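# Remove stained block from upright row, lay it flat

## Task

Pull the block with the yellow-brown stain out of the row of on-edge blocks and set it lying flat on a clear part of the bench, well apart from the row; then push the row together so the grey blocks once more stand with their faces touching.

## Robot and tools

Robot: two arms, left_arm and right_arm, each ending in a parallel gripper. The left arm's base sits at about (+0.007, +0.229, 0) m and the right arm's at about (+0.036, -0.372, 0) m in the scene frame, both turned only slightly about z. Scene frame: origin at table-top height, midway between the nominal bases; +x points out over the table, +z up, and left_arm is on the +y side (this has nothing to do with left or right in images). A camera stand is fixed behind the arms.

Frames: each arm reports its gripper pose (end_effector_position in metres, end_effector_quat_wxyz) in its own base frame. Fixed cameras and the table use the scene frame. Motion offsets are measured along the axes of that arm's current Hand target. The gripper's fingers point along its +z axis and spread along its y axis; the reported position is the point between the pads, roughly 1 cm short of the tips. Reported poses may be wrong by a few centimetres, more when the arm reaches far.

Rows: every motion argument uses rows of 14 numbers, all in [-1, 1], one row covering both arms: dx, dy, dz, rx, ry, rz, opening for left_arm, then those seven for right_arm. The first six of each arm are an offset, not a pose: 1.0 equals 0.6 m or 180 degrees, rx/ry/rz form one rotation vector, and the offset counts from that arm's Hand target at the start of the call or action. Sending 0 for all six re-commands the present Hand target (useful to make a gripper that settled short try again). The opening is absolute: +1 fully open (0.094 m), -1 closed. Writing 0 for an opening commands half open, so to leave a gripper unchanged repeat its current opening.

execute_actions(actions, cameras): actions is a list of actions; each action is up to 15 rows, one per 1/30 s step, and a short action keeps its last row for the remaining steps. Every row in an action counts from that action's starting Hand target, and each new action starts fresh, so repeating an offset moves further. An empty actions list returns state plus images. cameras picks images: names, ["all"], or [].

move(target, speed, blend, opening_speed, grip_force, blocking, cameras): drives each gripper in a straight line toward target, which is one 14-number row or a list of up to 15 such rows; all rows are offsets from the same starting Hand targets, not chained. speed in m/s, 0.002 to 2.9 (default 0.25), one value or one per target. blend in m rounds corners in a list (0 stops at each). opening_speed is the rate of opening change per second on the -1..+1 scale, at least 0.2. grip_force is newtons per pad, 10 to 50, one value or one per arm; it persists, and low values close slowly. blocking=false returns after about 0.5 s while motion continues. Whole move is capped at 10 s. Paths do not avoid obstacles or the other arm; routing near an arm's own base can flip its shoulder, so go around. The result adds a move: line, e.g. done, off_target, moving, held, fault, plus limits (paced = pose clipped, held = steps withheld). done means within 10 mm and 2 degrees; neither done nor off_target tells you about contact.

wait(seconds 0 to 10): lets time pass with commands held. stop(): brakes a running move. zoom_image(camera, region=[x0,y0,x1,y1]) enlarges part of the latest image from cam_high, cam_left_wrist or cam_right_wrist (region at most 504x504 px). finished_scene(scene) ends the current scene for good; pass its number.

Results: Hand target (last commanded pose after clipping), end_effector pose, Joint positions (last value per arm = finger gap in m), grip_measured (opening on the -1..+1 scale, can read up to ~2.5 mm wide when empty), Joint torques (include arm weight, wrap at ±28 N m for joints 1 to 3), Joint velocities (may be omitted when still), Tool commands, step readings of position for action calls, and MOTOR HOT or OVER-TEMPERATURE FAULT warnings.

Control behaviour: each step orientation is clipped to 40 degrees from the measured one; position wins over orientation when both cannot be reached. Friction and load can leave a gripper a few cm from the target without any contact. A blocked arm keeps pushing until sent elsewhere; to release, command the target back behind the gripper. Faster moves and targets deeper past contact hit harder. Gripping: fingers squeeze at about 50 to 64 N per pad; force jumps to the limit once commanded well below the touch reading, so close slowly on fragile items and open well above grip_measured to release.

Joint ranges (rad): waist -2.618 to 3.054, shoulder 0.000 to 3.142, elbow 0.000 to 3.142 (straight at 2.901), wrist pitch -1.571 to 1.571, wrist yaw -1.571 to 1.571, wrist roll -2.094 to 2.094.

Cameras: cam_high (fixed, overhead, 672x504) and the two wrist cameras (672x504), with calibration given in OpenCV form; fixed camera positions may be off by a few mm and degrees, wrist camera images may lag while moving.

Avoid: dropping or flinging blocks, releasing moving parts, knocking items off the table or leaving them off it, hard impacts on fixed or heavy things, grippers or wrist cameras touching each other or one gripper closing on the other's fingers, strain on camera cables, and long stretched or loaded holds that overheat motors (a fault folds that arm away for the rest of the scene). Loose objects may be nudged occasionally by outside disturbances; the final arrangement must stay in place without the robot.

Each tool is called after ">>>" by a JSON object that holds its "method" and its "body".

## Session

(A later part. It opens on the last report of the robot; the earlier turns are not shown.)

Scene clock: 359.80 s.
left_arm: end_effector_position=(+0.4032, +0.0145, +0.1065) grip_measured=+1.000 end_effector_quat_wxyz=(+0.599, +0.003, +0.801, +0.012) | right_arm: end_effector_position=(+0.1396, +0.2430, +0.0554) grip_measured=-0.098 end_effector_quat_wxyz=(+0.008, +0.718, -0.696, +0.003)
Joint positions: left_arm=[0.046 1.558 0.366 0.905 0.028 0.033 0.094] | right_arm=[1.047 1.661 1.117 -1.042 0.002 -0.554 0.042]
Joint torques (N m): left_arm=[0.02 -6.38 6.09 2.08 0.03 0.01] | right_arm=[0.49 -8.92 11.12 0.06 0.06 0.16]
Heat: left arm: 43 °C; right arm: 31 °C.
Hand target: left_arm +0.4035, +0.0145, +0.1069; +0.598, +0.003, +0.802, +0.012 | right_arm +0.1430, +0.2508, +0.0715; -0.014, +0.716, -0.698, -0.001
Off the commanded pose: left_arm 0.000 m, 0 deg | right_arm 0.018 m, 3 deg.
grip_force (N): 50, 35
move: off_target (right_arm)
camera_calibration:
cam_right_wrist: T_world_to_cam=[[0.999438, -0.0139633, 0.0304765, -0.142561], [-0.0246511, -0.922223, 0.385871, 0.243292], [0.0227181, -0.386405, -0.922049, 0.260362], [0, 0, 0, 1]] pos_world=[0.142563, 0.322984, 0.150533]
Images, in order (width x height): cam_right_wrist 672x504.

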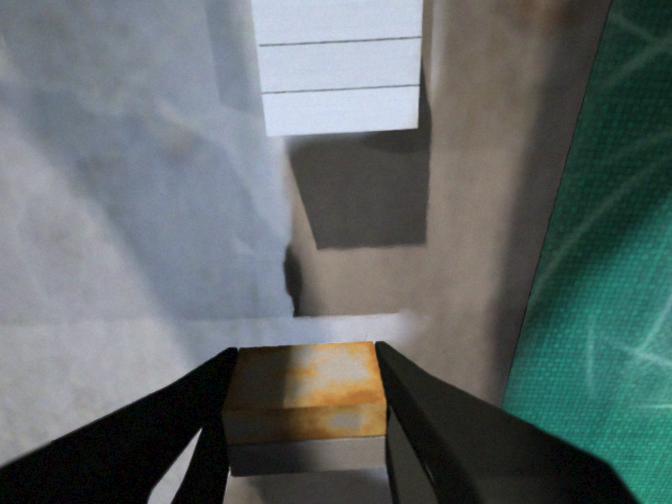

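>>> {"method": "zoom_image", "body": {"camera": "cam_right_wrist", "region": [190, 320, 310, 500]}}

>>> {"method": "zoom_image", "body": {"camera": "cam_right_wrist", "region": [350, 320, 470, 500]}}

Scaled by 2.800 from the camera's 672x504 image, which has a finer 960x720 frame.

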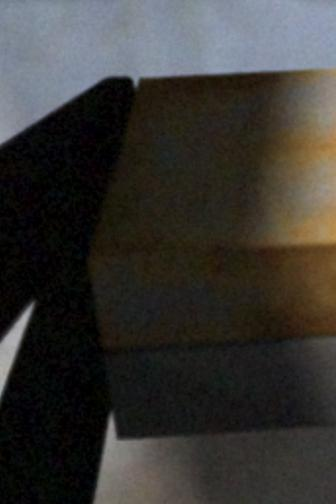

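Scaled by 2.800 from the camera's 672x504 image, which has a finer 960x720 frame.

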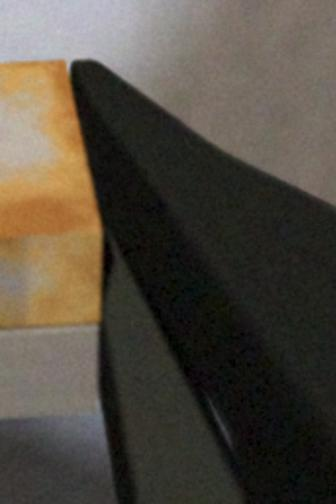

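>>> {"method": "move", "body": {"target": [[0,0,0,0,0,0,1,0.1213,0.0031,-0.0026,0,0,0,-0.24],[0,0,0,0,0,0,1,0.1233,0.0049,0.0965,0,0,0,-0.24]], "speed": [0.12, 0.06], "blend": [0.01,0], "cameras": ["cam_right_wrist"]}}

Scene clock: 443.87 s.
left_arm: end_effector_position=(+0.4032, +0.0145, +0.1065) grip_measured=+1.000 end_effector_quat_wxyz=(+0.599, +0.003, +0.801, +0.012) | right_arm: end_effector_position=(+0.1415, +0.1786, +0.0158) grip_measured=-0.098 end_effector_quat_wxyz=(-0.012, +0.714, -0.700, +0.000)
Joint positions: left_arm=[0.046 1.558 0.366 0.905 0.028 0.033 0.094] | right_arm=[0.898 1.487 0.771 -0.831 0.002 -0.692 0.042]
Joint torques (N m): left_arm=[0.01 -6.41 6.02 2.1 0.04 0] | right_arm=[-0.7 -4.21 6.16 0.59 0.03 -0.11]
Heat: left arm: 44 °C; right arm: 33 °C.
Hand target: left_arm +0.4035, +0.0145, +0.1069; +0.598, +0.003, +0.802, +0.012 | right_arm +0.1429, +0.1780, +0.0120; -0.014, +0.716, -0.698, -0.001
Off the commanded pose: left_arm 0.000 m, 0 deg | right_arm 0.004 m, 0 deg.
grip_force (N): 50, 35
move: done
camera_calibration:
cam_right_wrist: T_world_to_cam=[[0.99828, -0.0259647, 0.0525676, -0.142161], [-0.0429827, -0.933882, 0.354988, 0.204398], [0.0398748, -0.356636, -0.933392, 0.191313], [0, 0, 0, 1]] pos_world=[0.143073, 0.255422, 0.113484]
Images, in order (width x height): cam_right_wrist 672x504.

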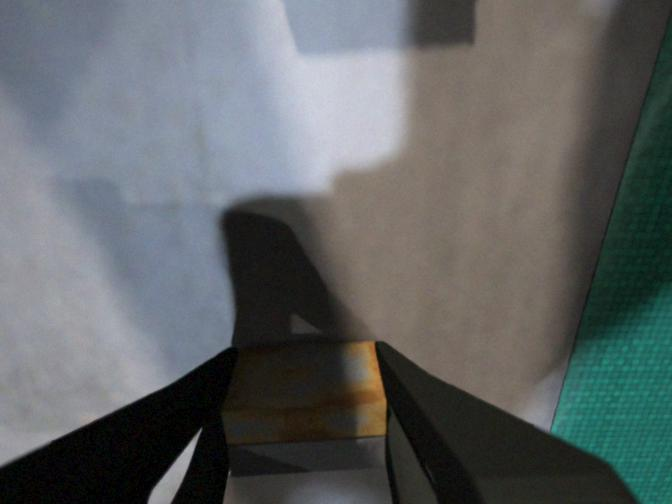

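>>> {"method": "move", "body": {"target": [[0,0,0,0,0,0,1,0,0,0,0,0,0,0.3],[0,0,0,0,0,0,1,-0.0105,-0.002,-0.0998,0,0,0,0.3],[0,0,0,0,0,0,1,-0.0122,-0.0022,-0.1048,0,0.1472,0,0.3]], "speed": [0.1, 0.12, 0.25], "blend": [0,0.02,0], "cameras": ["cam_right_wrist"]}}

>>> {"method": "zoom_image", "body": {"camera": "cam_right_wrist", "region": [180, 260, 480, 460]}}

Scene clock: 468.73 s.
left_arm: end_effector_position=(+0.4032, +0.0145, +0.1065) grip_measured=+1.000 end_effector_quat_wxyz=(+0.599, +0.003, +0.801, +0.012) | right_arm: end_effector_position=(+0.1391, +0.1799, +0.0706) grip_measured=+0.298 end_effector_quat_wxyz=(+0.151, +0.699, -0.681, +0.157)
Joint positions: left_arm=[0.046 1.558 0.366 0.905 0.028 0.033 0.094] | right_arm=[1.078 1.789 1.237 -1.404 0.214 -0.477 0.061]
Joint torques (N m): left_arm=[0.02 -6.34 6.04 2.1 0.02 -0.02] | right_arm=[0.28 -6.16 9.88 -0.69 0.25 0.16]
Heat: left arm: 44 °C; right arm: 31 °C.
Hand target: left_arm +0.4035, +0.0145, +0.1069; +0.598, +0.003, +0.802, +0.012 | right_arm +0.1429, +0.1840, +0.0751; +0.146, +0.697, -0.683, +0.164
Off the commanded pose: left_arm 0.000 m, 0 deg | right_arm 0.007 m, 1 deg.
grip_force (N): 50, 35
move: done
camera_calibration:
cam_right_wrist: T_world_to_cam=[[0.998526, 0.00200583, 0.0542344, -0.147802], [-0.0382893, -0.682176, 0.730185, 0.11366], [0.038462, -0.731186, -0.681094, 0.292839], [0, 0, 0, 1]] pos_world=[0.140673, 0.291952, 0.124474]
Images, in order (width x height): cam_right_wrist 672x504.

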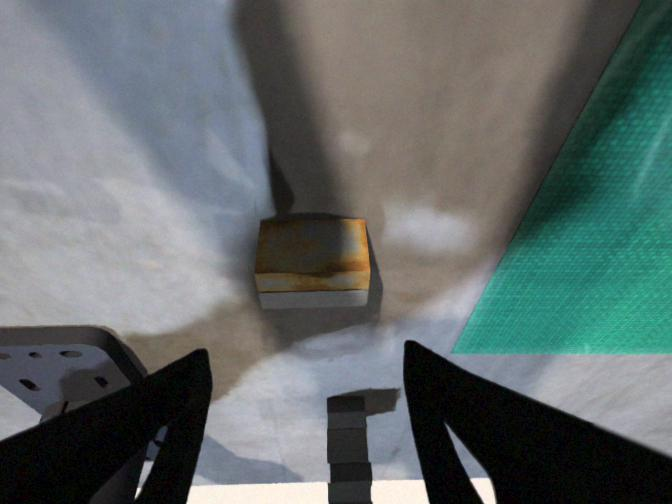

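Scaled by 1.680 from the camera's 672x504 image, which has a finer 960x720 frame.

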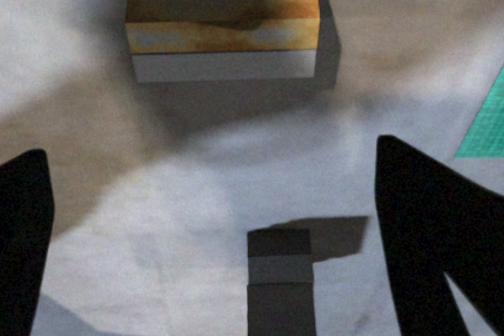

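>>> {"method": "move", "body": {"target": [0,0,0,0,0,0,1,-0.0445,0.0037,0.0998,0,0,0,0.3], "speed": 0.1, "cameras": ["cam_right_wrist"]}}

>>> {"method": "zoom_image", "body": {"camera": "cam_right_wrist", "region": [180, 280, 440, 460]}}

Scene clock: 484.40 s.
left_arm: end_effector_position=(+0.4032, +0.0145, +0.1065) grip_measured=+1.000 end_effector_quat_wxyz=(+0.599, +0.003, +0.801, +0.012) | right_arm: end_effector_position=(+0.1409, +0.1832, +0.0146) grip_measured=+0.298 end_effector_quat_wxyz=(+0.149, +0.699, -0.682, +0.157)
Joint positions: left_arm=[0.046 1.558 0.366 0.905 0.028 0.033 0.094] | right_arm=[1.078 1.887 1.122 -1.188 0.215 -0.476 0.061]
Joint torques (N m): left_arm=[-0.01 -6.34 6 2.09 0.04 0] | right_arm=[0.31 -6.61 5.15 -0.26 0.24 0.16]
Heat: left arm: 44 °C; right arm: 31 °C.
Hand target: left_arm +0.4035, +0.0145, +0.1069; +0.598, +0.003, +0.802, +0.012 | right_arm +0.1420, +0.1825, +0.0095; +0.146, +0.697, -0.683, +0.163
Off the commanded pose: left_arm 0.000 m, 0 deg | right_arm 0.005 m, 1 deg.
grip_force (N): 50, 35
move: done
camera_calibration:
cam_right_wrist: T_world_to_cam=[[0.998392, 0.00068039, 0.0566823, -0.146349], [-0.0408851, -0.683981, 0.728353, 0.157476], [0.0392651, -0.7295, -0.682853, 0.256675], [0, 0, 0, 1]] pos_world=[0.142473, 0.295055, 0.0688686]
Images, in order (width x height): cam_right_wrist 672x504.

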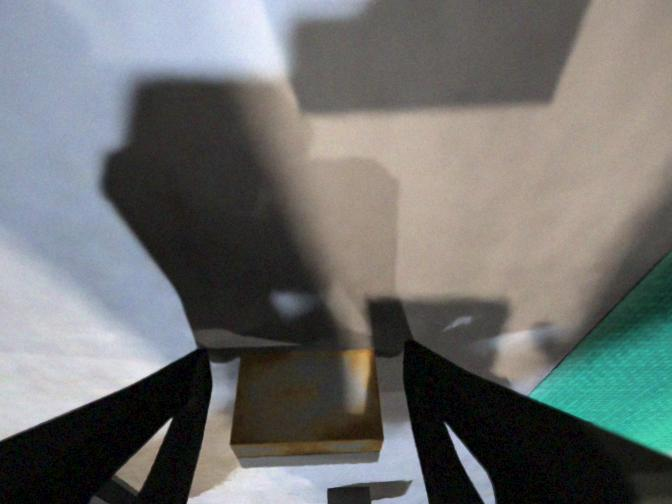

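Scaled by 1.938 from the camera's 672x504 image, which has a finer 960x720 frame.

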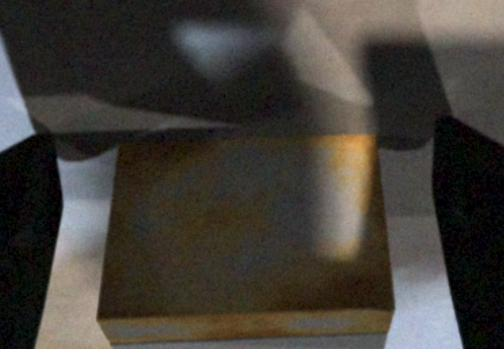

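>>> {"method": "move", "body": {"target": [[0,0,0,0,0,0,1,0.0262,-0.0007,-0.0337,0,0,0,0.3],[0,0,0,0,0,0,1,0.0083,0.0002,0.0039,0,0,0,0.3]], "speed": 0.1, "cameras": ["cam_right_wrist"]}}

>>> {"method": "zoom_image", "body": {"camera": "cam_right_wrist", "region": [180, 280, 440, 460]}}

Scene clock: 502.53 s.
left_arm: end_effector_position=(+0.4032, +0.0145, +0.1065) grip_measured=+1.000 end_effector_quat_wxyz=(+0.599, +0.003, +0.801, +0.012) | right_arm: end_effector_position=(+0.1395, +0.1792, +0.0149) grip_measured=+0.298 end_effector_quat_wxyz=(+0.147, +0.699, -0.682, +0.158)
Joint positions: left_arm=[0.046 1.558 0.366 0.905 0.028 0.033 0.094] | right_arm=[1.078 1.869 1.1 -1.18 0.218 -0.476 0.061]
Joint torques (N m): left_arm=[-0.01 -6.41 6.02 2.09 0.04 -0.01] | right_arm=[-0.54 -6.35 5.08 -0.27 0.25 0.07]
Heat: left arm: 44 °C; right arm: 30 °C.
Hand target: left_arm +0.4035, +0.0145, +0.1069; +0.598, +0.003, +0.802, +0.012 | right_arm +0.1420, +0.1770, +0.0095; +0.146, +0.697, -0.683, +0.164
Off the commanded pose: left_arm 0.000 m, 0 deg | right_arm 0.006 m, 1 deg.
grip_force (N): 50, 35
move: done
camera_calibration:
cam_right_wrist: T_world_to_cam=[[0.998122, 0.00179242, 0.061239, -0.145181], [-0.0433684, -0.685359, 0.726913, 0.155158], [0.0432737, -0.728203, -0.683994, 0.253301], [0, 0, 0, 1]] pos_world=[0.140676, 0.291054, 0.0693607]
Images, in order (width x height): cam_right_wrist 672x504.

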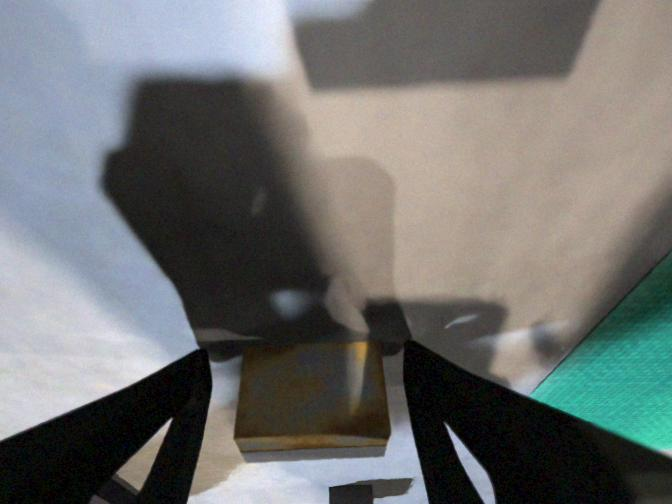

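Scaled by 1.938 from the camera's 672x504 image, which has a finer 960x720 frame.

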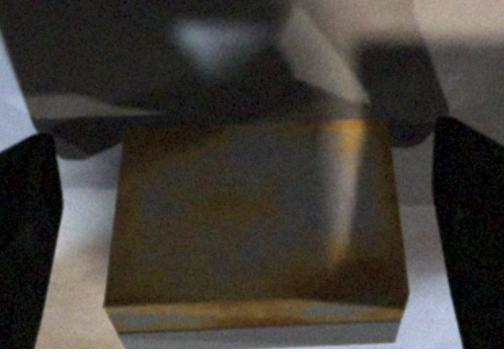

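>>> {"method": "move", "body": {"target": [[0,0,0,0,0,0,1,0,0,0,0,0,0,-0.24],[0,0,0,0,0,0,1,-0.0513,-0.0015,-0.0280,0,0,0,-0.24]], "speed": 0.08, "cameras": ["cam_right_wrist"]}}

>>> {"method": "zoom_image", "body": {"camera": "cam_right_wrist", "region": [180, 280, 440, 504]}}

Scene clock: 513.50 s.
left_arm: end_effector_position=(+0.4032, +0.0145, +0.1065) grip_measured=+1.000 end_effector_quat_wxyz=(+0.599, +0.003, +0.801, +0.012) | right_arm: end_effector_position=(+0.1410, +0.1993, +0.0150) grip_measured=-0.099 end_effector_quat_wxyz=(+0.158, +0.699, -0.675, +0.174)
Joint positions: left_arm=[0.046 1.558 0.366 0.905 0.028 0.033 0.094] | right_arm=[1.119 1.964 1.214 -1.241 0.228 -0.438 0.042]
Joint torques (N m): left_arm=[0.02 -6.42 6.04 2.09 0.04 0] | right_arm=[0.54 -6.63 8.87 -0.35 -0.01 0.18]
Heat: left arm: 44 °C; right arm: 30 °C.
Hand target: left_arm +0.4035, +0.0145, +0.1069; +0.598, +0.003, +0.802, +0.012 | right_arm +0.1420, +0.2120, +0.0115; +0.146, +0.697, -0.683, +0.163
Off the commanded pose: left_arm 0.000 m, 0 deg | right_arm 0.013 m, 2 deg.
grip_force (N): 50, 35
move: off_target (right_arm)
camera_calibration:
cam_right_wrist: T_world_to_cam=[[0.997676, 0.0152408, 0.0664139, -0.149341], [-0.0401224, -0.656392, 0.753353, 0.162291], [0.0550752, -0.754266, -0.654255, 0.270884], [0, 0, 0, 1]] pos_world=[0.140587, 0.313121, 0.0648832]
Images, in order (width x height): cam_right_wrist 672x504.

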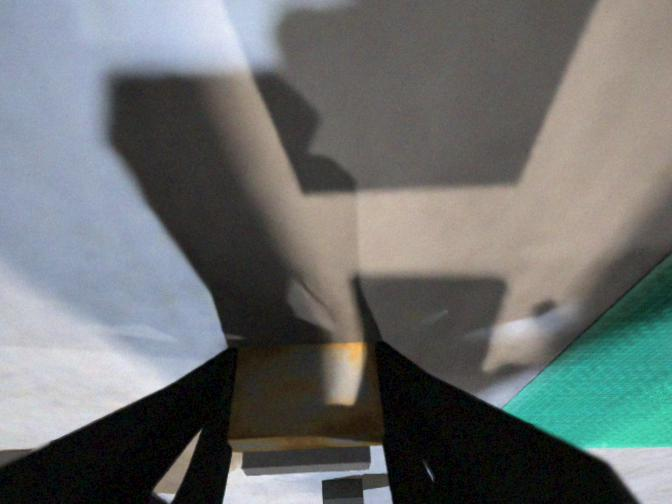

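Scaled by 1.938 from the camera's 672x504 image, which has a finer 960x720 frame.

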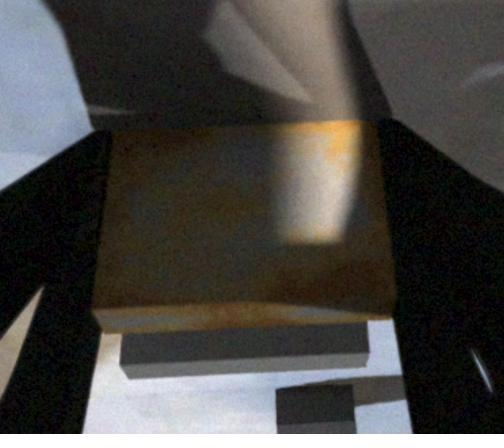

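>>> {"method": "move", "body": {"target": [[0,0,0,0,0,0,1,0.0631,-0.0030,-0.1334,0,0,0,-0.24],[0,0,0,0,0,0,1,0.1567,-0.1325,-0.1598,-0.0504,-0.1337,0.1977,-0.24],[0,0,0,0,0,0,1,0.3260,-0.3945,-0.0738,0.0517,-0.3010,0.4417,-0.24],[0,0,0,0,0,0,1,0.3745,-0.5162,0.0257,0.1614,-0.3640,0.5173,-0.24]], "speed": [0.15, 0.3, 0.3, 0.2], "blend": [0.02,0.03,0.03,0], "cameras": ["cam_right_wrist", "cam_high"]}}

Scene clock: 574.17 s.
left_arm: end_effector_position=(+0.4032, +0.0145, +0.1065) grip_measured=+1.000 end_effector_quat_wxyz=(+0.599, +0.003, +0.801, +0.012) | right_arm: end_effector_position=(+0.4529, +0.0143, +0.0987) grip_measured=-0.099 end_effector_quat_wxyz=(+0.497, -0.017, +0.868, +0.009)
Joint positions: left_arm=[0.046 1.558 0.366 0.905 0.028 0.033 0.094] | right_arm=[0.026 1.643 0.734 0.378 -0.01 -0.008 0.042]
Joint torques (N m): left_arm=[0.03 -6.38 5.98 2.09 0.02 -0.01] | right_arm=[-0.57 -6.16 7.02 2.5 0.14 0.13]
Heat: left arm: 44 °C; right arm: 30 °C.
Hand target: left_arm +0.4035, +0.0145, +0.1069; +0.598, +0.003, +0.802, +0.012 | right_arm +0.4550, +0.0098, +0.0997; +0.508, -0.007, +0.862, +0.004
Off the commanded pose: left_arm 0.000 m, 0 deg | right_arm 0.005 m, 2 deg.
grip_force (N): 50, 35
move: done
camera_calibration:
cam_right_wrist: T_world_to_cam=[[-0.0163807, -0.999705, -0.0179373, 0.0188245], [-0.791411, 0.0239273, -0.610815, 0.455401], [0.611064, 0.00419021, -0.79157, -0.0801597], [0, 0, 0, 1]] pos_world=[0.409701, 0.00825834, 0.215052]
Images, in order (width x height): cam_high 672x504, cam_right_wrist 672x504.

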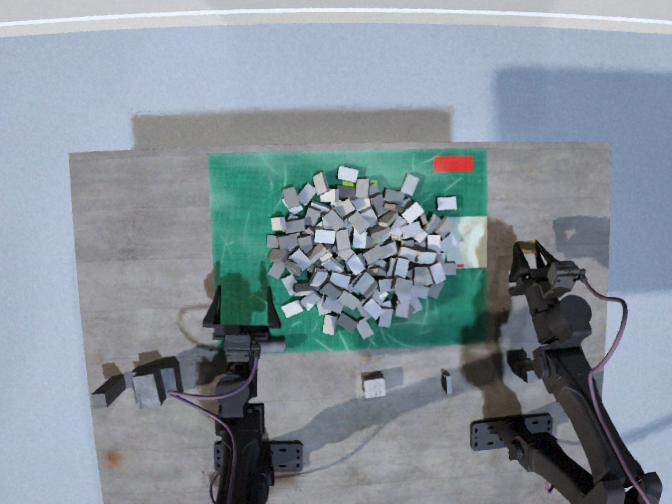

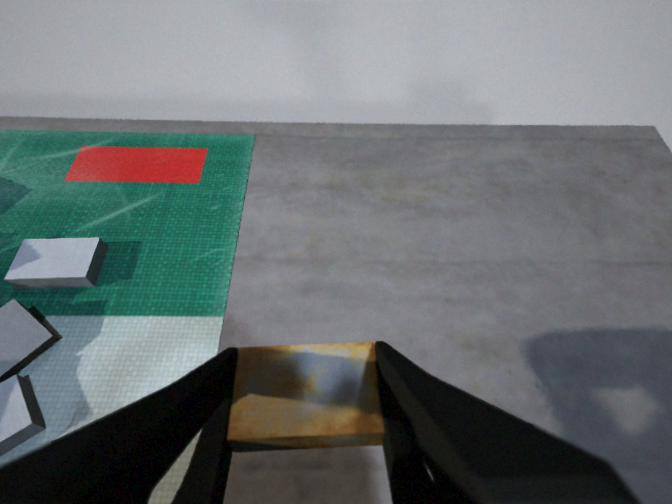

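>>> {"method": "move", "body": {"target": [[0,0,0,0,0,0,1,0.0943,0,0.0523,0,-0.0167,0,-0.24],[0,0,0,0,0,0,1,0.1278,0,0.0709,0,-0.0167,0,-0.24]], "speed": [0.15, 0.04], "blend": [0.01,0], "cameras": ["cam_right_wrist", "cam_high"]}}

Scene clock: 585.67 s.
left_arm: end_effector_position=(+0.4032, +0.0145, +0.1065) grip_measured=+1.000 end_effector_quat_wxyz=(+0.599, +0.003, +0.801, +0.012) | right_arm: end_effector_position=(+0.4608, +0.0145, +0.0234) grip_measured=-0.099 end_effector_quat_wxyz=(+0.540, -0.014, +0.841, +0.011)
Joint positions: left_arm=[0.046 1.558 0.366 0.905 0.028 0.033 0.094] | right_arm=[0.026 2.004 0.61 0.965 -0.01 -0.002 0.042]
Joint torques (N m): left_arm=[0.03 -6.39 6.02 2.08 0.03 0] | right_arm=[-0.55 -6.32 4.3 2.17 0.14 0.05]
Heat: left arm: 44 °C; right arm: 30 °C.
Hand target: left_arm +0.4035, +0.0145, +0.1069; +0.598, +0.003, +0.802, +0.012 | right_arm +0.4551, +0.0097, +0.0120; +0.530, -0.007, +0.848, +0.004
Off the commanded pose: left_arm 0.000 m, 0 deg | right_arm 0.014 m, 2 deg.
grip_force (N): 50, 35
move: off_target (right_arm)
camera_calibration:
cam_right_wrist: T_world_to_cam=[[-0.0168981, -0.999473, -0.0277144, 0.0182553], [-0.72508, 0.0313351, -0.687952, 0.386862], [0.688458, 0.00847006, -0.725227, -0.181805], [0, 0, 0, 1]] pos_world=[0.405979, 0.00766323, 0.134798]
Images, in order (width x height): cam_high 672x504, cam_right_wrist 672x504.

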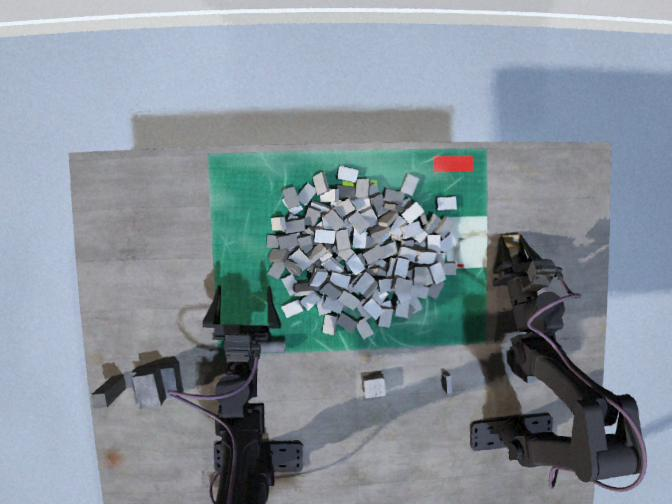

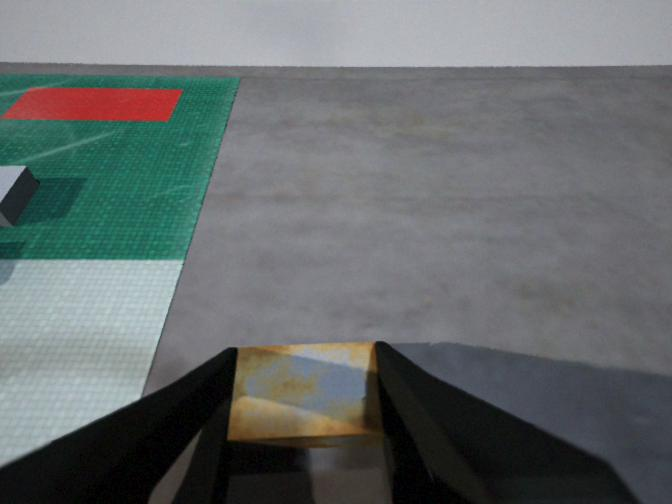

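>>> {"method": "move", "body": {"target": [0,0,0,0,0,0,1,0.0058,0,0.0032,0,0,0,-0.24], "speed": 0.04, "cameras": ["cam_right_wrist"]}}

Scene clock: 598.97 s.
left_arm: end_effector_position=(+0.4032, +0.0145, +0.1065) grip_measured=+1.000 end_effector_quat_wxyz=(+0.599, +0.003, +0.801, +0.012) | right_arm: end_effector_position=(+0.4624, +0.0146, +0.0233) grip_measured=-0.099 end_effector_quat_wxyz=(+0.546, -0.014, +0.837, +0.011)
Joint positions: left_arm=[0.046 1.558 0.366 0.905 0.028 0.033 0.094] | right_arm=[0.026 2.02 0.61 0.995 -0.01 -0.001 0.042]
Joint torques (N m): left_arm=[-0.02 -6.38 6.01 2.09 0.04 -0.01] | right_arm=[-0.55 -6.19 4.21 2.05 0.14 0.05]
Heat: left arm: 44 °C; right arm: 29 °C.
Hand target: left_arm +0.4035, +0.0145, +0.1069; +0.598, +0.003, +0.802, +0.012 | right_arm +0.4553, +0.0097, +0.0081; +0.530, -0.007, +0.848, +0.004
Off the commanded pose: left_arm 0.000 m, 0 deg | right_arm 0.017 m, 2 deg.
grip_force (N): 50, 35
move: off_target (right_arm)
camera_calibration:
cam_right_wrist: T_world_to_cam=[[-0.0166561, -0.999451, -0.0286553, 0.0182559], [-0.71527, 0.0319359, -0.698118, 0.383559], [0.698649, 0.00886838, -0.715409, -0.187987], [0, 0, 0, 1]] pos_world=[0.405989, 0.00766366, 0.133805]
Images, in order (width x height): cam_right_wrist 672x504.

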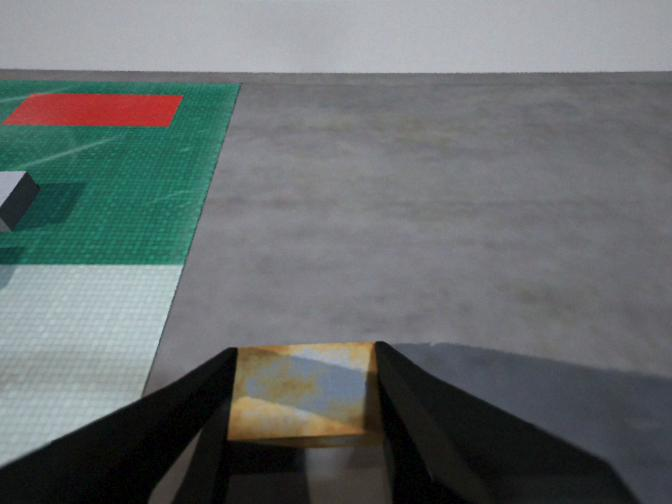

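>>> {"method": "zoom_image", "body": {"camera": "cam_right_wrist", "region": [200, 320, 420, 504]}}

>>> {"method": "zoom_image", "body": {"camera": "cam_high", "region": [470, 210, 610, 330]}}

Scaled by 2.291 from the camera's 672x504 image, which has a finer 960x720 frame.

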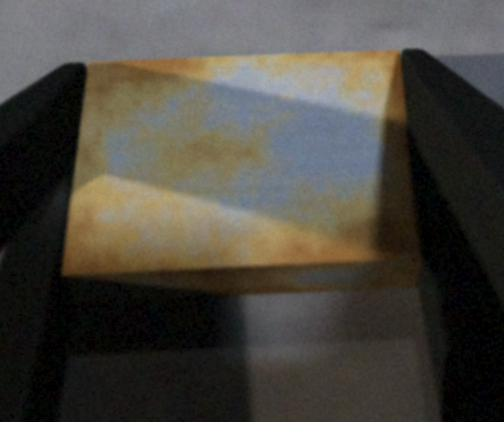

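This scene's latest camera images include none from cam_high. They are from: cam_right_wrist. cam_high's image comes with the result of a call that names it in "cameras".

>>> {"method": "move", "body": {"target": [[0,0,0,0,0,0,1,-0.0217,0,-0.0032,0,0,0,-0.24],[0,0,0,0,0,0,1,-0.0217,0,-0.0032,0,0,0,0.1]], "speed": 0.04, "opening_speed": 0.5, "cameras": ["cam_right_wrist", "cam_high"]}}

>>> {"method": "zoom_image", "body": {"camera": "cam_right_wrist", "region": [200, 320, 420, 504]}}

Scene clock: 617.77 s.
left_arm: end_effector_position=(+0.4032, +0.0145, +0.1065) grip_measured=+1.000 end_effector_quat_wxyz=(+0.599, +0.003, +0.801, +0.012) | right_arm: end_effector_position=(+0.4614, +0.0122, +0.0229) grip_measured=+0.097 end_effector_quat_wxyz=(+0.542, -0.010, +0.840, +0.005)
Joint positions: left_arm=[0.046 1.558 0.366 0.905 0.028 0.033 0.094] | right_arm=[0.026 2.011 0.61 0.976 0.003 0 0.052]
Joint torques (N m): left_arm=[-0.01 -6.42 5.98 2.1 0.03 -0.01] | right_arm=[-0.55 -9.5 5.96 1.54 0.03 0.04]
Heat: left arm: 45 °C; right arm: 29 °C.
Hand target: left_arm +0.4035, +0.0145, +0.1069; +0.598, +0.003, +0.802, +0.012 | right_arm +0.4592, +0.0099, +0.0205; +0.530, -0.008, +0.848, +0.004
Off the commanded pose: left_arm 0.000 m, 0 deg | right_arm 0.004 m, 2 deg.
grip_force (N): 50, 35
move: done
camera_calibration:
cam_right_wrist: T_world_to_cam=[[-0.0290393, -0.999299, -0.0236115, 0.0214071], [-0.721408, 0.0373027, -0.691505, 0.385378], [0.691902, -0.00304733, -0.721985, -0.184079], [0, 0, 0, 1]] pos_world=[0.406, 0.00645548, 0.134094]
Images, in order (width x height): cam_high 672x504, cam_right_wrist 672x504.

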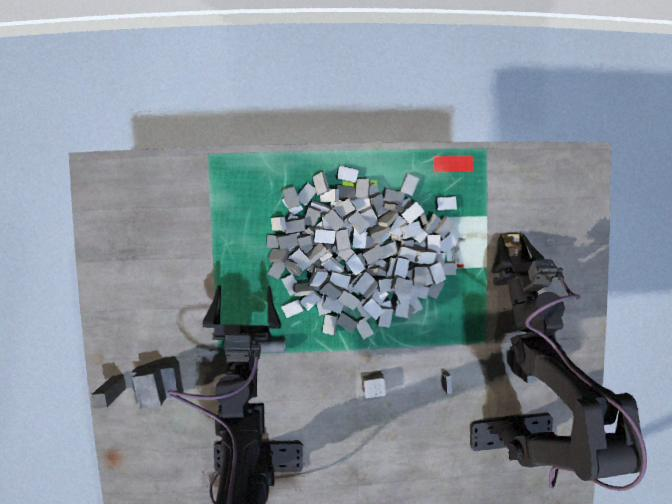

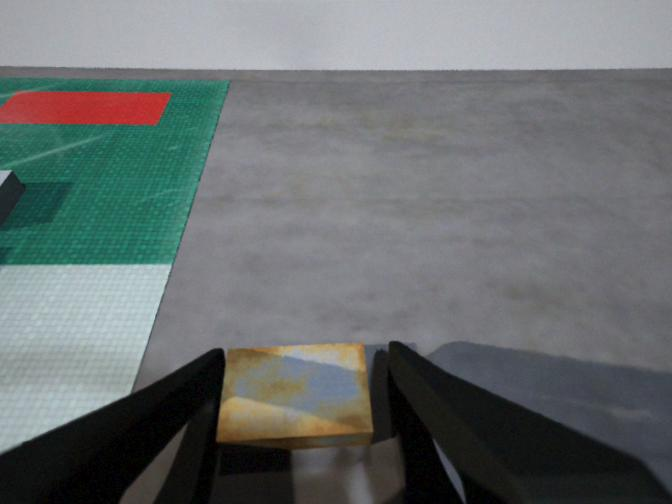

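Scaled by 2.291 from the camera's 672x504 image, which has a finer 960x720 frame.

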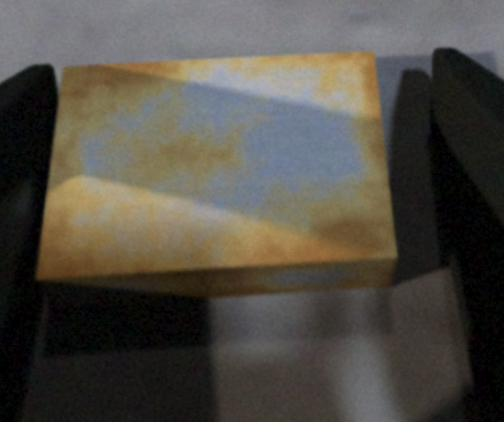

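>>> {"method": "move", "body": {"target": [[0,0,0,0,0,0,1,0,0,0,0,0,0,0.4],[0,0,0,0,0,0,1,0,0,-0.0833,0,0,0,0.4],[0,0,0,0,0,0,1,-0.1152,0.0537,-0.2945,-0.0840,0.1321,-0.0649,0.4],[0,0,0,0,0,0,1,-0.0065,0.2075,-0.4798,-0.2149,0.2471,-0.2598,0.4],[0,0,0,0,0,0,1,0.1423,0.2512,-0.5195,-0.3553,0.1730,-0.3673,0.4]], "speed": [0.1, 0.1, 0.3, 0.3, 0.2], "blend": [0, 0.02, 0.03, 0.03, 0], "cameras": ["cam_right_wrist", "cam_high"]}}

Scene clock: 645.60 s.
left_arm: end_effector_position=(+0.4032, +0.0145, +0.1065) grip_measured=+1.000 end_effector_quat_wxyz=(+0.599, +0.003, +0.801, +0.012) | right_arm: end_effector_position=(+0.1421, +0.1503, +0.0802) grip_measured=+0.398 end_effector_quat_wxyz=(-0.134, +0.694, -0.694, -0.139)
Joint positions: left_arm=[0.046 1.558 0.366 0.905 0.028 0.033 0.094] | right_arm=[0.514 1.111 0.715 -0.984 -0.34 -1.024 0.066]
Joint torques (N m): left_arm=[0.02 -6.41 6 2.09 0.01 0] | right_arm=[0.47 -3.34 6.68 0.92 -0.4 -0.13]
Heat: left arm: 45 °C; right arm: 29 °C.
Hand target: left_arm +0.4035, +0.0145, +0.1069; +0.598, +0.003, +0.802, +0.012 | right_arm +0.1392, +0.1552, +0.0802; -0.145, +0.700, -0.683, -0.149
Off the commanded pose: left_arm 0.000 m, 0 deg | right_arm 0.006 m, 2 deg.
grip_force (N): 50, 35
move: done
camera_calibration:
cam_right_wrist: T_world_to_cam=[[0.998513, -0.0536231, 0.00979803, -0.13938], [-0.0535682, -0.998547, -0.00578041, 0.195217], [0.0100938, 0.00524695, -0.999935, 0.196521], [0, 0, 0, 1]] pos_world=[0.147647, 0.186428, 0.199002]
Images, in order (width x height): cam_high 672x504, cam_right_wrist 672x504.

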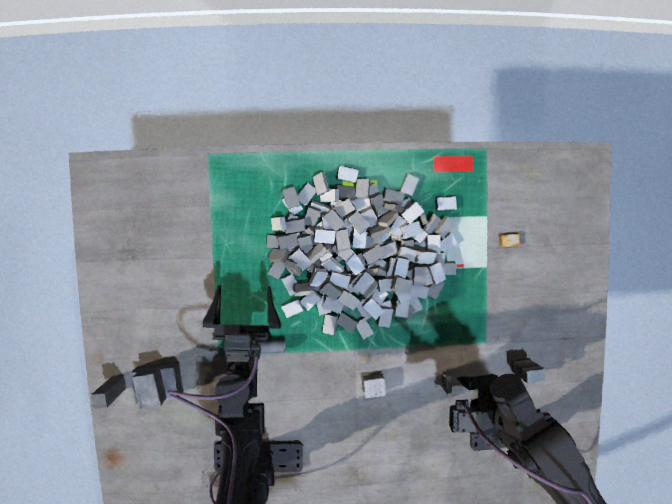

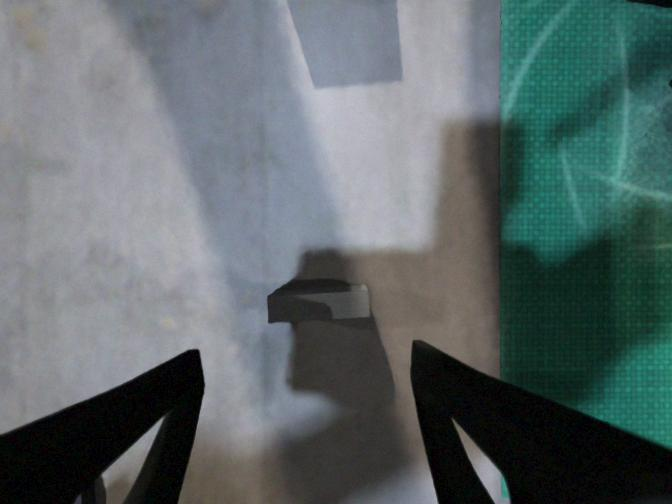

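>>> {"method": "zoom_image", "body": {"camera": "cam_right_wrist", "region": [180, 260, 440, 440]}}

>>> {"method": "zoom_image", "body": {"camera": "cam_high", "region": [470, 200, 560, 280]}}

>>> {"method": "zoom_image", "body": {"camera": "cam_high", "region": [330, 350, 470, 420]}}

Scaled by 1.938 from the camera's 672x504 image, which has a finer 960x720 frame.

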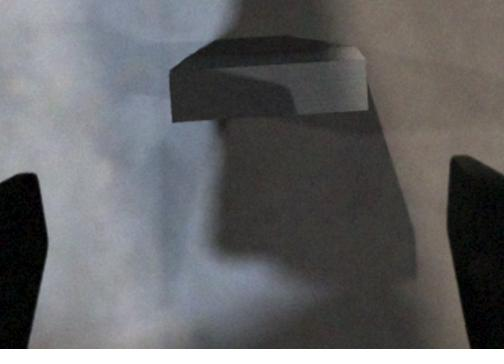

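Scaled by 5.600 from the camera's 672x504 image, which has a finer 960x720 frame.

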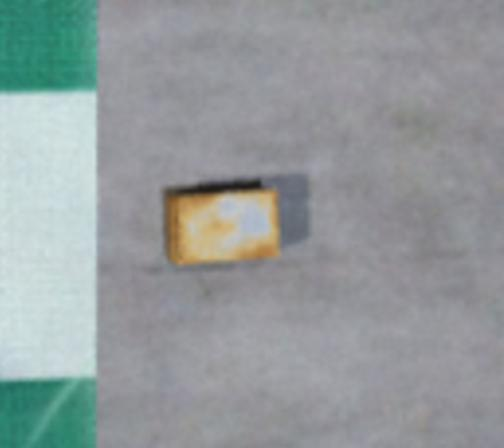

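Scaled by 3.600 from the camera's 672x504 image, which has a finer 960x720 frame.

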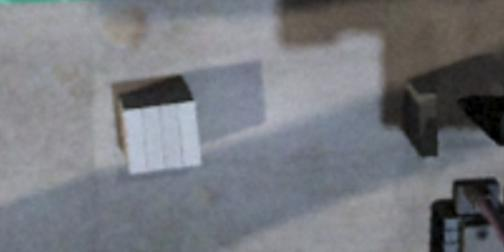

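>>> {"method": "move", "body": {"target": [0,0,0,0,0,0,1,0.0438,-0.0045,0.1077,0,0,0,0.4], "speed": 0.1, "cameras": ["cam_right_wrist"]}}

>>> {"method": "zoom_image", "body": {"camera": "cam_right_wrist", "region": [180, 260, 440, 440]}}

Scene clock: 669.23 s.
left_arm: end_effector_position=(+0.4032, +0.0145, +0.1065) grip_measured=+1.000 end_effector_quat_wxyz=(+0.599, +0.003, +0.801, +0.012) | right_arm: end_effector_position=(+0.1452, +0.1543, +0.0152) grip_measured=+0.398 end_effector_quat_wxyz=(-0.141, +0.696, -0.690, -0.141)
Joint positions: left_arm=[0.046 1.558 0.366 0.905 0.028 0.033 0.094] | right_arm=[0.517 1.223 0.501 -0.643 -0.347 -1.027 0.066]
Joint torques (N m): left_arm=[-0.02 -6.37 6.02 2.08 0.03 0.01] | right_arm=[0.54 -1.96 5.59 1.1 -0.32 -0.06]
Heat: left arm: 45 °C; right arm: 28 °C.
Hand target: left_arm +0.4035, +0.0145, +0.1069; +0.598, +0.003, +0.802, +0.012 | right_arm +0.1418, +0.1576, +0.0104; -0.145, +0.700, -0.683, -0.149
Off the commanded pose: left_arm 0.000 m, 0 deg | right_arm 0.007 m, 1 deg.
grip_force (N): 50, 35
move: done
camera_calibration:
cam_right_wrist: T_world_to_cam=[[0.99873, -0.0467236, 0.0188709, -0.142777], [-0.046348, -0.998728, -0.0198741, 0.198279], [0.0197755, 0.0189742, -0.999624, 0.127899], [0, 0, 0, 1]] pos_world=[0.149256, 0.188929, 0.134486]
Images, in order (width x height): cam_right_wrist 672x504.

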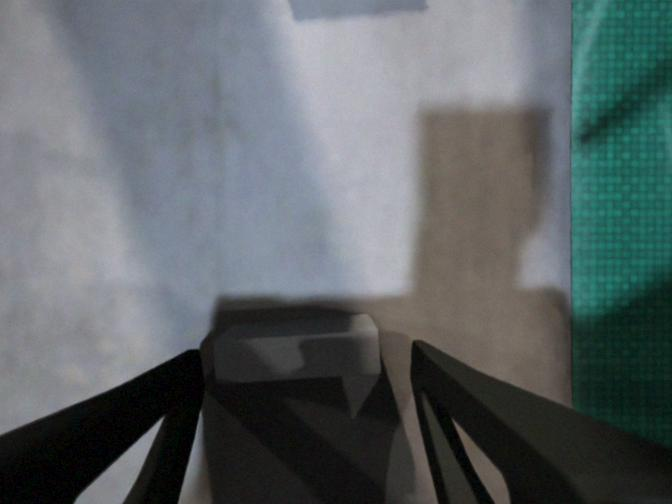

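Scaled by 1.938 from the camera's 672x504 image, which has a finer 960x720 frame.

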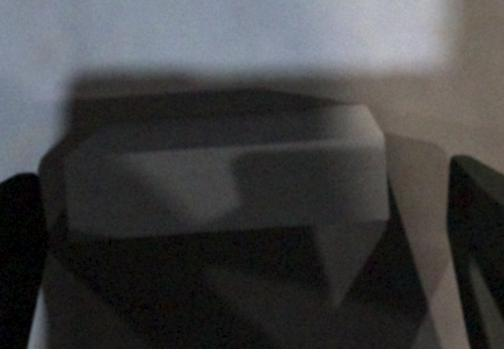

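>>> {"method": "move", "body": {"target": [[0,0,0,0,0,0,1,0,0,0,0,0,0,-0.24],[0,0,0,0,0,0,1,-0.0182,-0.0001,-0.0284,0,0,0,-0.24],[0,0,0,0,0,0,1,-0.1942,-0.0117,0.0465,-0.0032,0,-0.0071,-0.24]], "speed": [0.1, 0.08, 0.12], "blend": [0, 0.005, 0], "cameras": ["cam_right_wrist", "cam_high"]}}

>>> {"method": "zoom_image", "body": {"camera": "cam_right_wrist", "region": [180, 180, 440, 440]}}

Scene clock: 690.37 s.
left_arm: end_effector_position=(+0.4032, +0.0145, +0.1065) grip_measured=+1.000 end_effector_quat_wxyz=(+0.599, +0.003, +0.801, +0.012) | right_arm: end_effector_position=(+0.1364, +0.2595, +0.0228) grip_measured=-0.102 end_effector_quat_wxyz=(-0.118, +0.711, -0.678, -0.146)
Joint positions: left_arm=[0.046 1.558 0.366 0.905 0.028 0.033 0.094] | right_arm=[0.924 1.507 0.753 -0.541 -0.26 -0.657 0.042]
Joint torques (N m): left_arm=[-0.01 -6.37 6 2.09 0.04 0.01] | right_arm=[0.38 -4.56 11.04 1.18 -0.13 0.12]
Heat: left arm: 45 °C; right arm: 28 °C.
Hand target: left_arm +0.4035, +0.0145, +0.1069; +0.598, +0.003, +0.802, +0.012 | right_arm +0.1459, +0.2755, +0.0325; -0.144, +0.708, -0.674, -0.151
Off the commanded pose: left_arm 0.000 m, 0 deg | right_arm 0.021 m, 3 deg.
grip_force (N): 50, 35
move: off_target (right_arm)
camera_calibration:
cam_right_wrist: T_world_to_cam=[[0.999926, -0.00233736, -0.0119268, -0.140253], [-0.00224646, -0.999968, 0.00762957, 0.296679], [-0.0119443, -0.00760221, -0.9999, 0.144988], [0, 0, 0, 1]] pos_world=[0.142641, 0.297444, 0.141037]
Images, in order (width x height): cam_high 672x504, cam_right_wrist 672x504.

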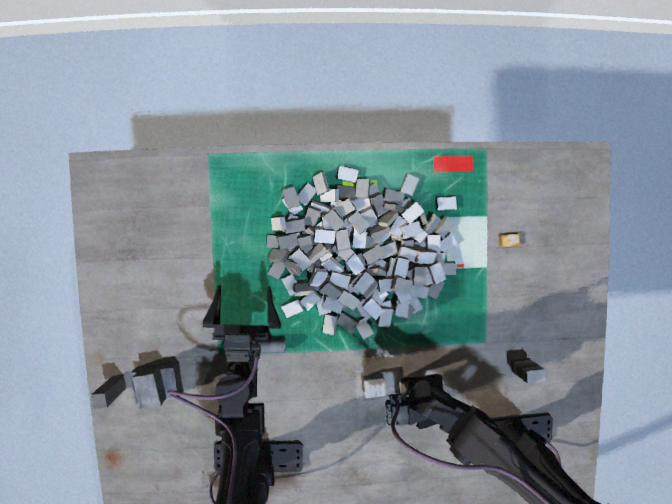

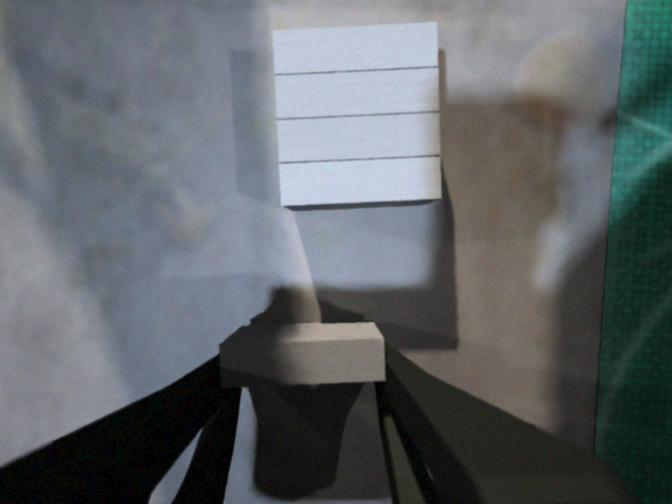

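Scaled by 1.938 from the camera's 672x504 image, which has a finer 960x720 frame.

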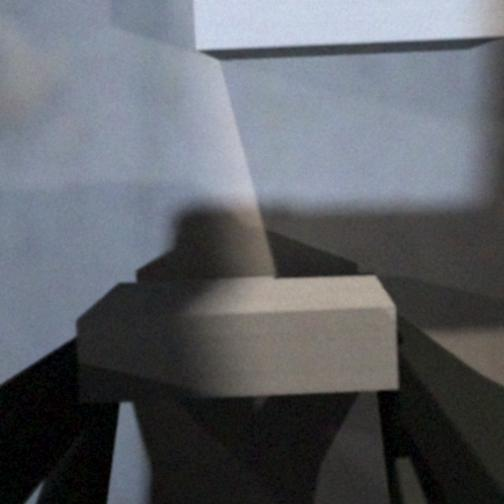

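>>> {"method": "move", "body": {"target": [[0,0,0,0,0,0,1,-0.0295,-0.0120,-0.0185,0,0,0,-0.24],[0,0,0,0,0,0,1,-0.0023,-0.0120,0.0422,0,0,0,-0.24]], "speed": [0.1, 0.06], "cameras": ["cam_right_wrist"]}}

>>> {"method": "zoom_image", "body": {"camera": "cam_right_wrist", "region": [180, 180, 440, 440]}}

Scene clock: 715.23 s.
left_arm: end_effector_position=(+0.4032, +0.0145, +0.1065) grip_measured=+1.000 end_effector_quat_wxyz=(+0.599, +0.003, +0.801, +0.012) | right_arm: end_effector_position=(+0.1552, +0.2867, +0.0184) grip_measured=-0.102 end_effector_quat_wxyz=(-0.145, +0.709, -0.673, -0.148)
Joint positions: left_arm=[0.046 1.558 0.366 0.905 0.028 0.033 0.094] | right_arm=[0.93 1.602 0.807 -0.442 -0.257 -0.649 0.042]
Joint torques (N m): left_arm=[0.02 -6.43 6 2.1 0.03 -0.01] | right_arm=[0.49 -4.48 5.68 1.4 -0.14 0.13]
Heat: left arm: 45 °C; right arm: 29 °C.
Hand target: left_arm +0.4035, +0.0145, +0.1069; +0.598, +0.003, +0.802, +0.012 | right_arm +0.1525, +0.2874, +0.0099; -0.143, +0.709, -0.674, -0.151
Off the commanded pose: left_arm 0.000 m, 0 deg | right_arm 0.009 m, 0 deg.
grip_force (N): 50, 35
move: done
camera_calibration:
cam_right_wrist: T_world_to_cam=[[0.999742, -0.00486862, 0.0221999, -0.158844], [-0.00405329, -0.999321, -0.0366251, 0.324871], [0.0223631, 0.0365256, -0.999082, 0.123065], [0, 0, 0, 1]] pos_world=[0.157367, 0.319382, 0.138377]
Images, in order (width x height): cam_right_wrist 672x504.

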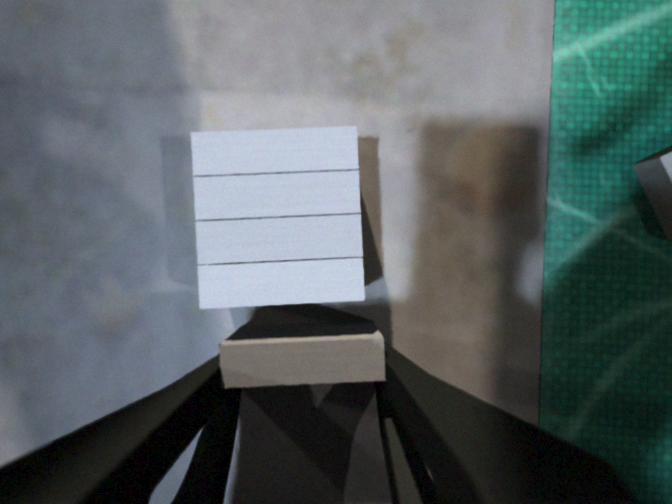

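Scaled by 1.938 from the camera's 672x504 image, which has a finer 960x720 frame.

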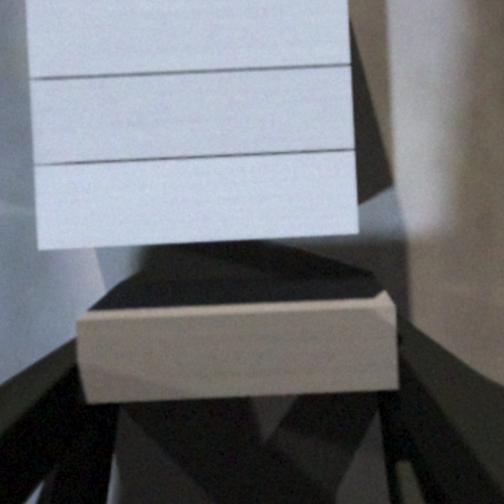

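>>> {"method": "move", "body": {"target": [[0,0,0,0,0,0,1,-0.0213,0.0080,-0.0305,0,0,0,-0.24],[0,0,0,0,0,0,1,-0.0043,0.0080,0.0073,0,0,0,-0.24]], "speed": [0.1, 0.06], "cameras": ["cam_right_wrist"]}}

>>> {"method": "zoom_image", "body": {"camera": "cam_right_wrist", "region": [180, 180, 440, 440]}}

Scene clock: 732.60 s.
left_arm: end_effector_position=(+0.4032, +0.0145, +0.1065) grip_measured=+1.000 end_effector_quat_wxyz=(+0.599, +0.003, +0.801, +0.012) | right_arm: end_effector_position=(+0.1497, +0.2914, +0.0181) grip_measured=-0.102 end_effector_quat_wxyz=(-0.147, +0.710, -0.672, -0.150)
Joint positions: left_arm=[0.046 1.558 0.366 0.905 0.028 0.033 0.094] | right_arm=[0.955 1.602 0.803 -0.429 -0.253 -0.627 0.042]
Joint torques (N m): left_arm=[0.01 -6.38 6 2.09 0.04 -0.01] | right_arm=[0.49 -3.97 5.38 1.48 -0.1 0.14]
Heat: left arm: 45 °C; right arm: 29 °C.
Hand target: left_arm +0.4035, +0.0145, +0.1069; +0.598, +0.003, +0.802, +0.012 | right_arm +0.1474, +0.2913, +0.0069; -0.143, +0.709, -0.674, -0.151
Off the commanded pose: left_arm 0.000 m, 0 deg | right_arm 0.011 m, 0 deg.
grip_force (N): 50, 35
move: off_target (right_arm)
camera_calibration:
cam_right_wrist: T_world_to_cam=[[0.999773, -0.0022437, 0.0211824, -0.154134], [-0.00135584, -0.999124, -0.0418369, 0.329186], [0.0212577, 0.0417987, -0.9989, 0.121274], [0, 0, 0, 1]] pos_world=[0.151967, 0.323482, 0.138177]
Images, in order (width x height): cam_right_wrist 672x504.

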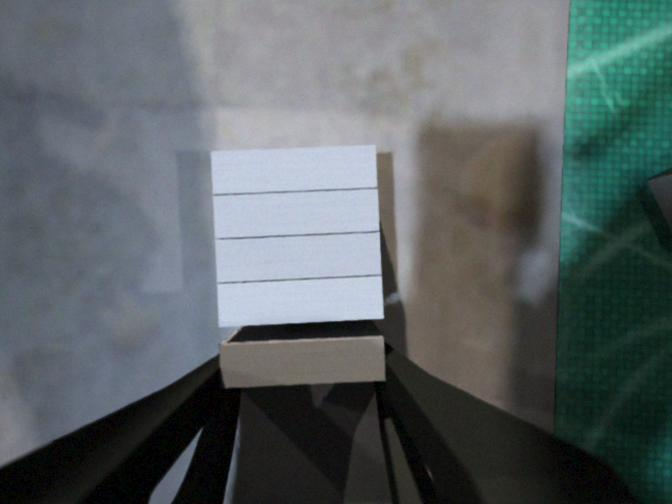

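Scaled by 1.938 from the camera's 672x504 image, which has a finer 960x720 frame.

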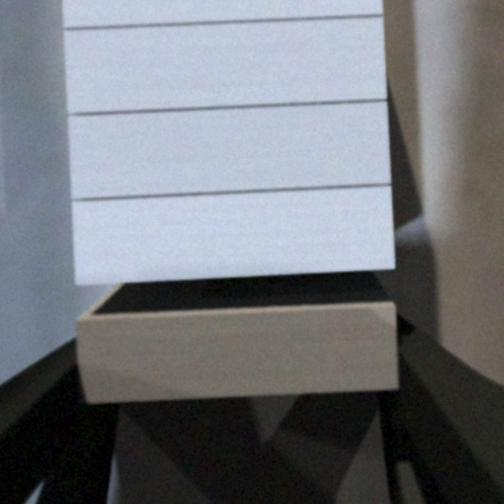

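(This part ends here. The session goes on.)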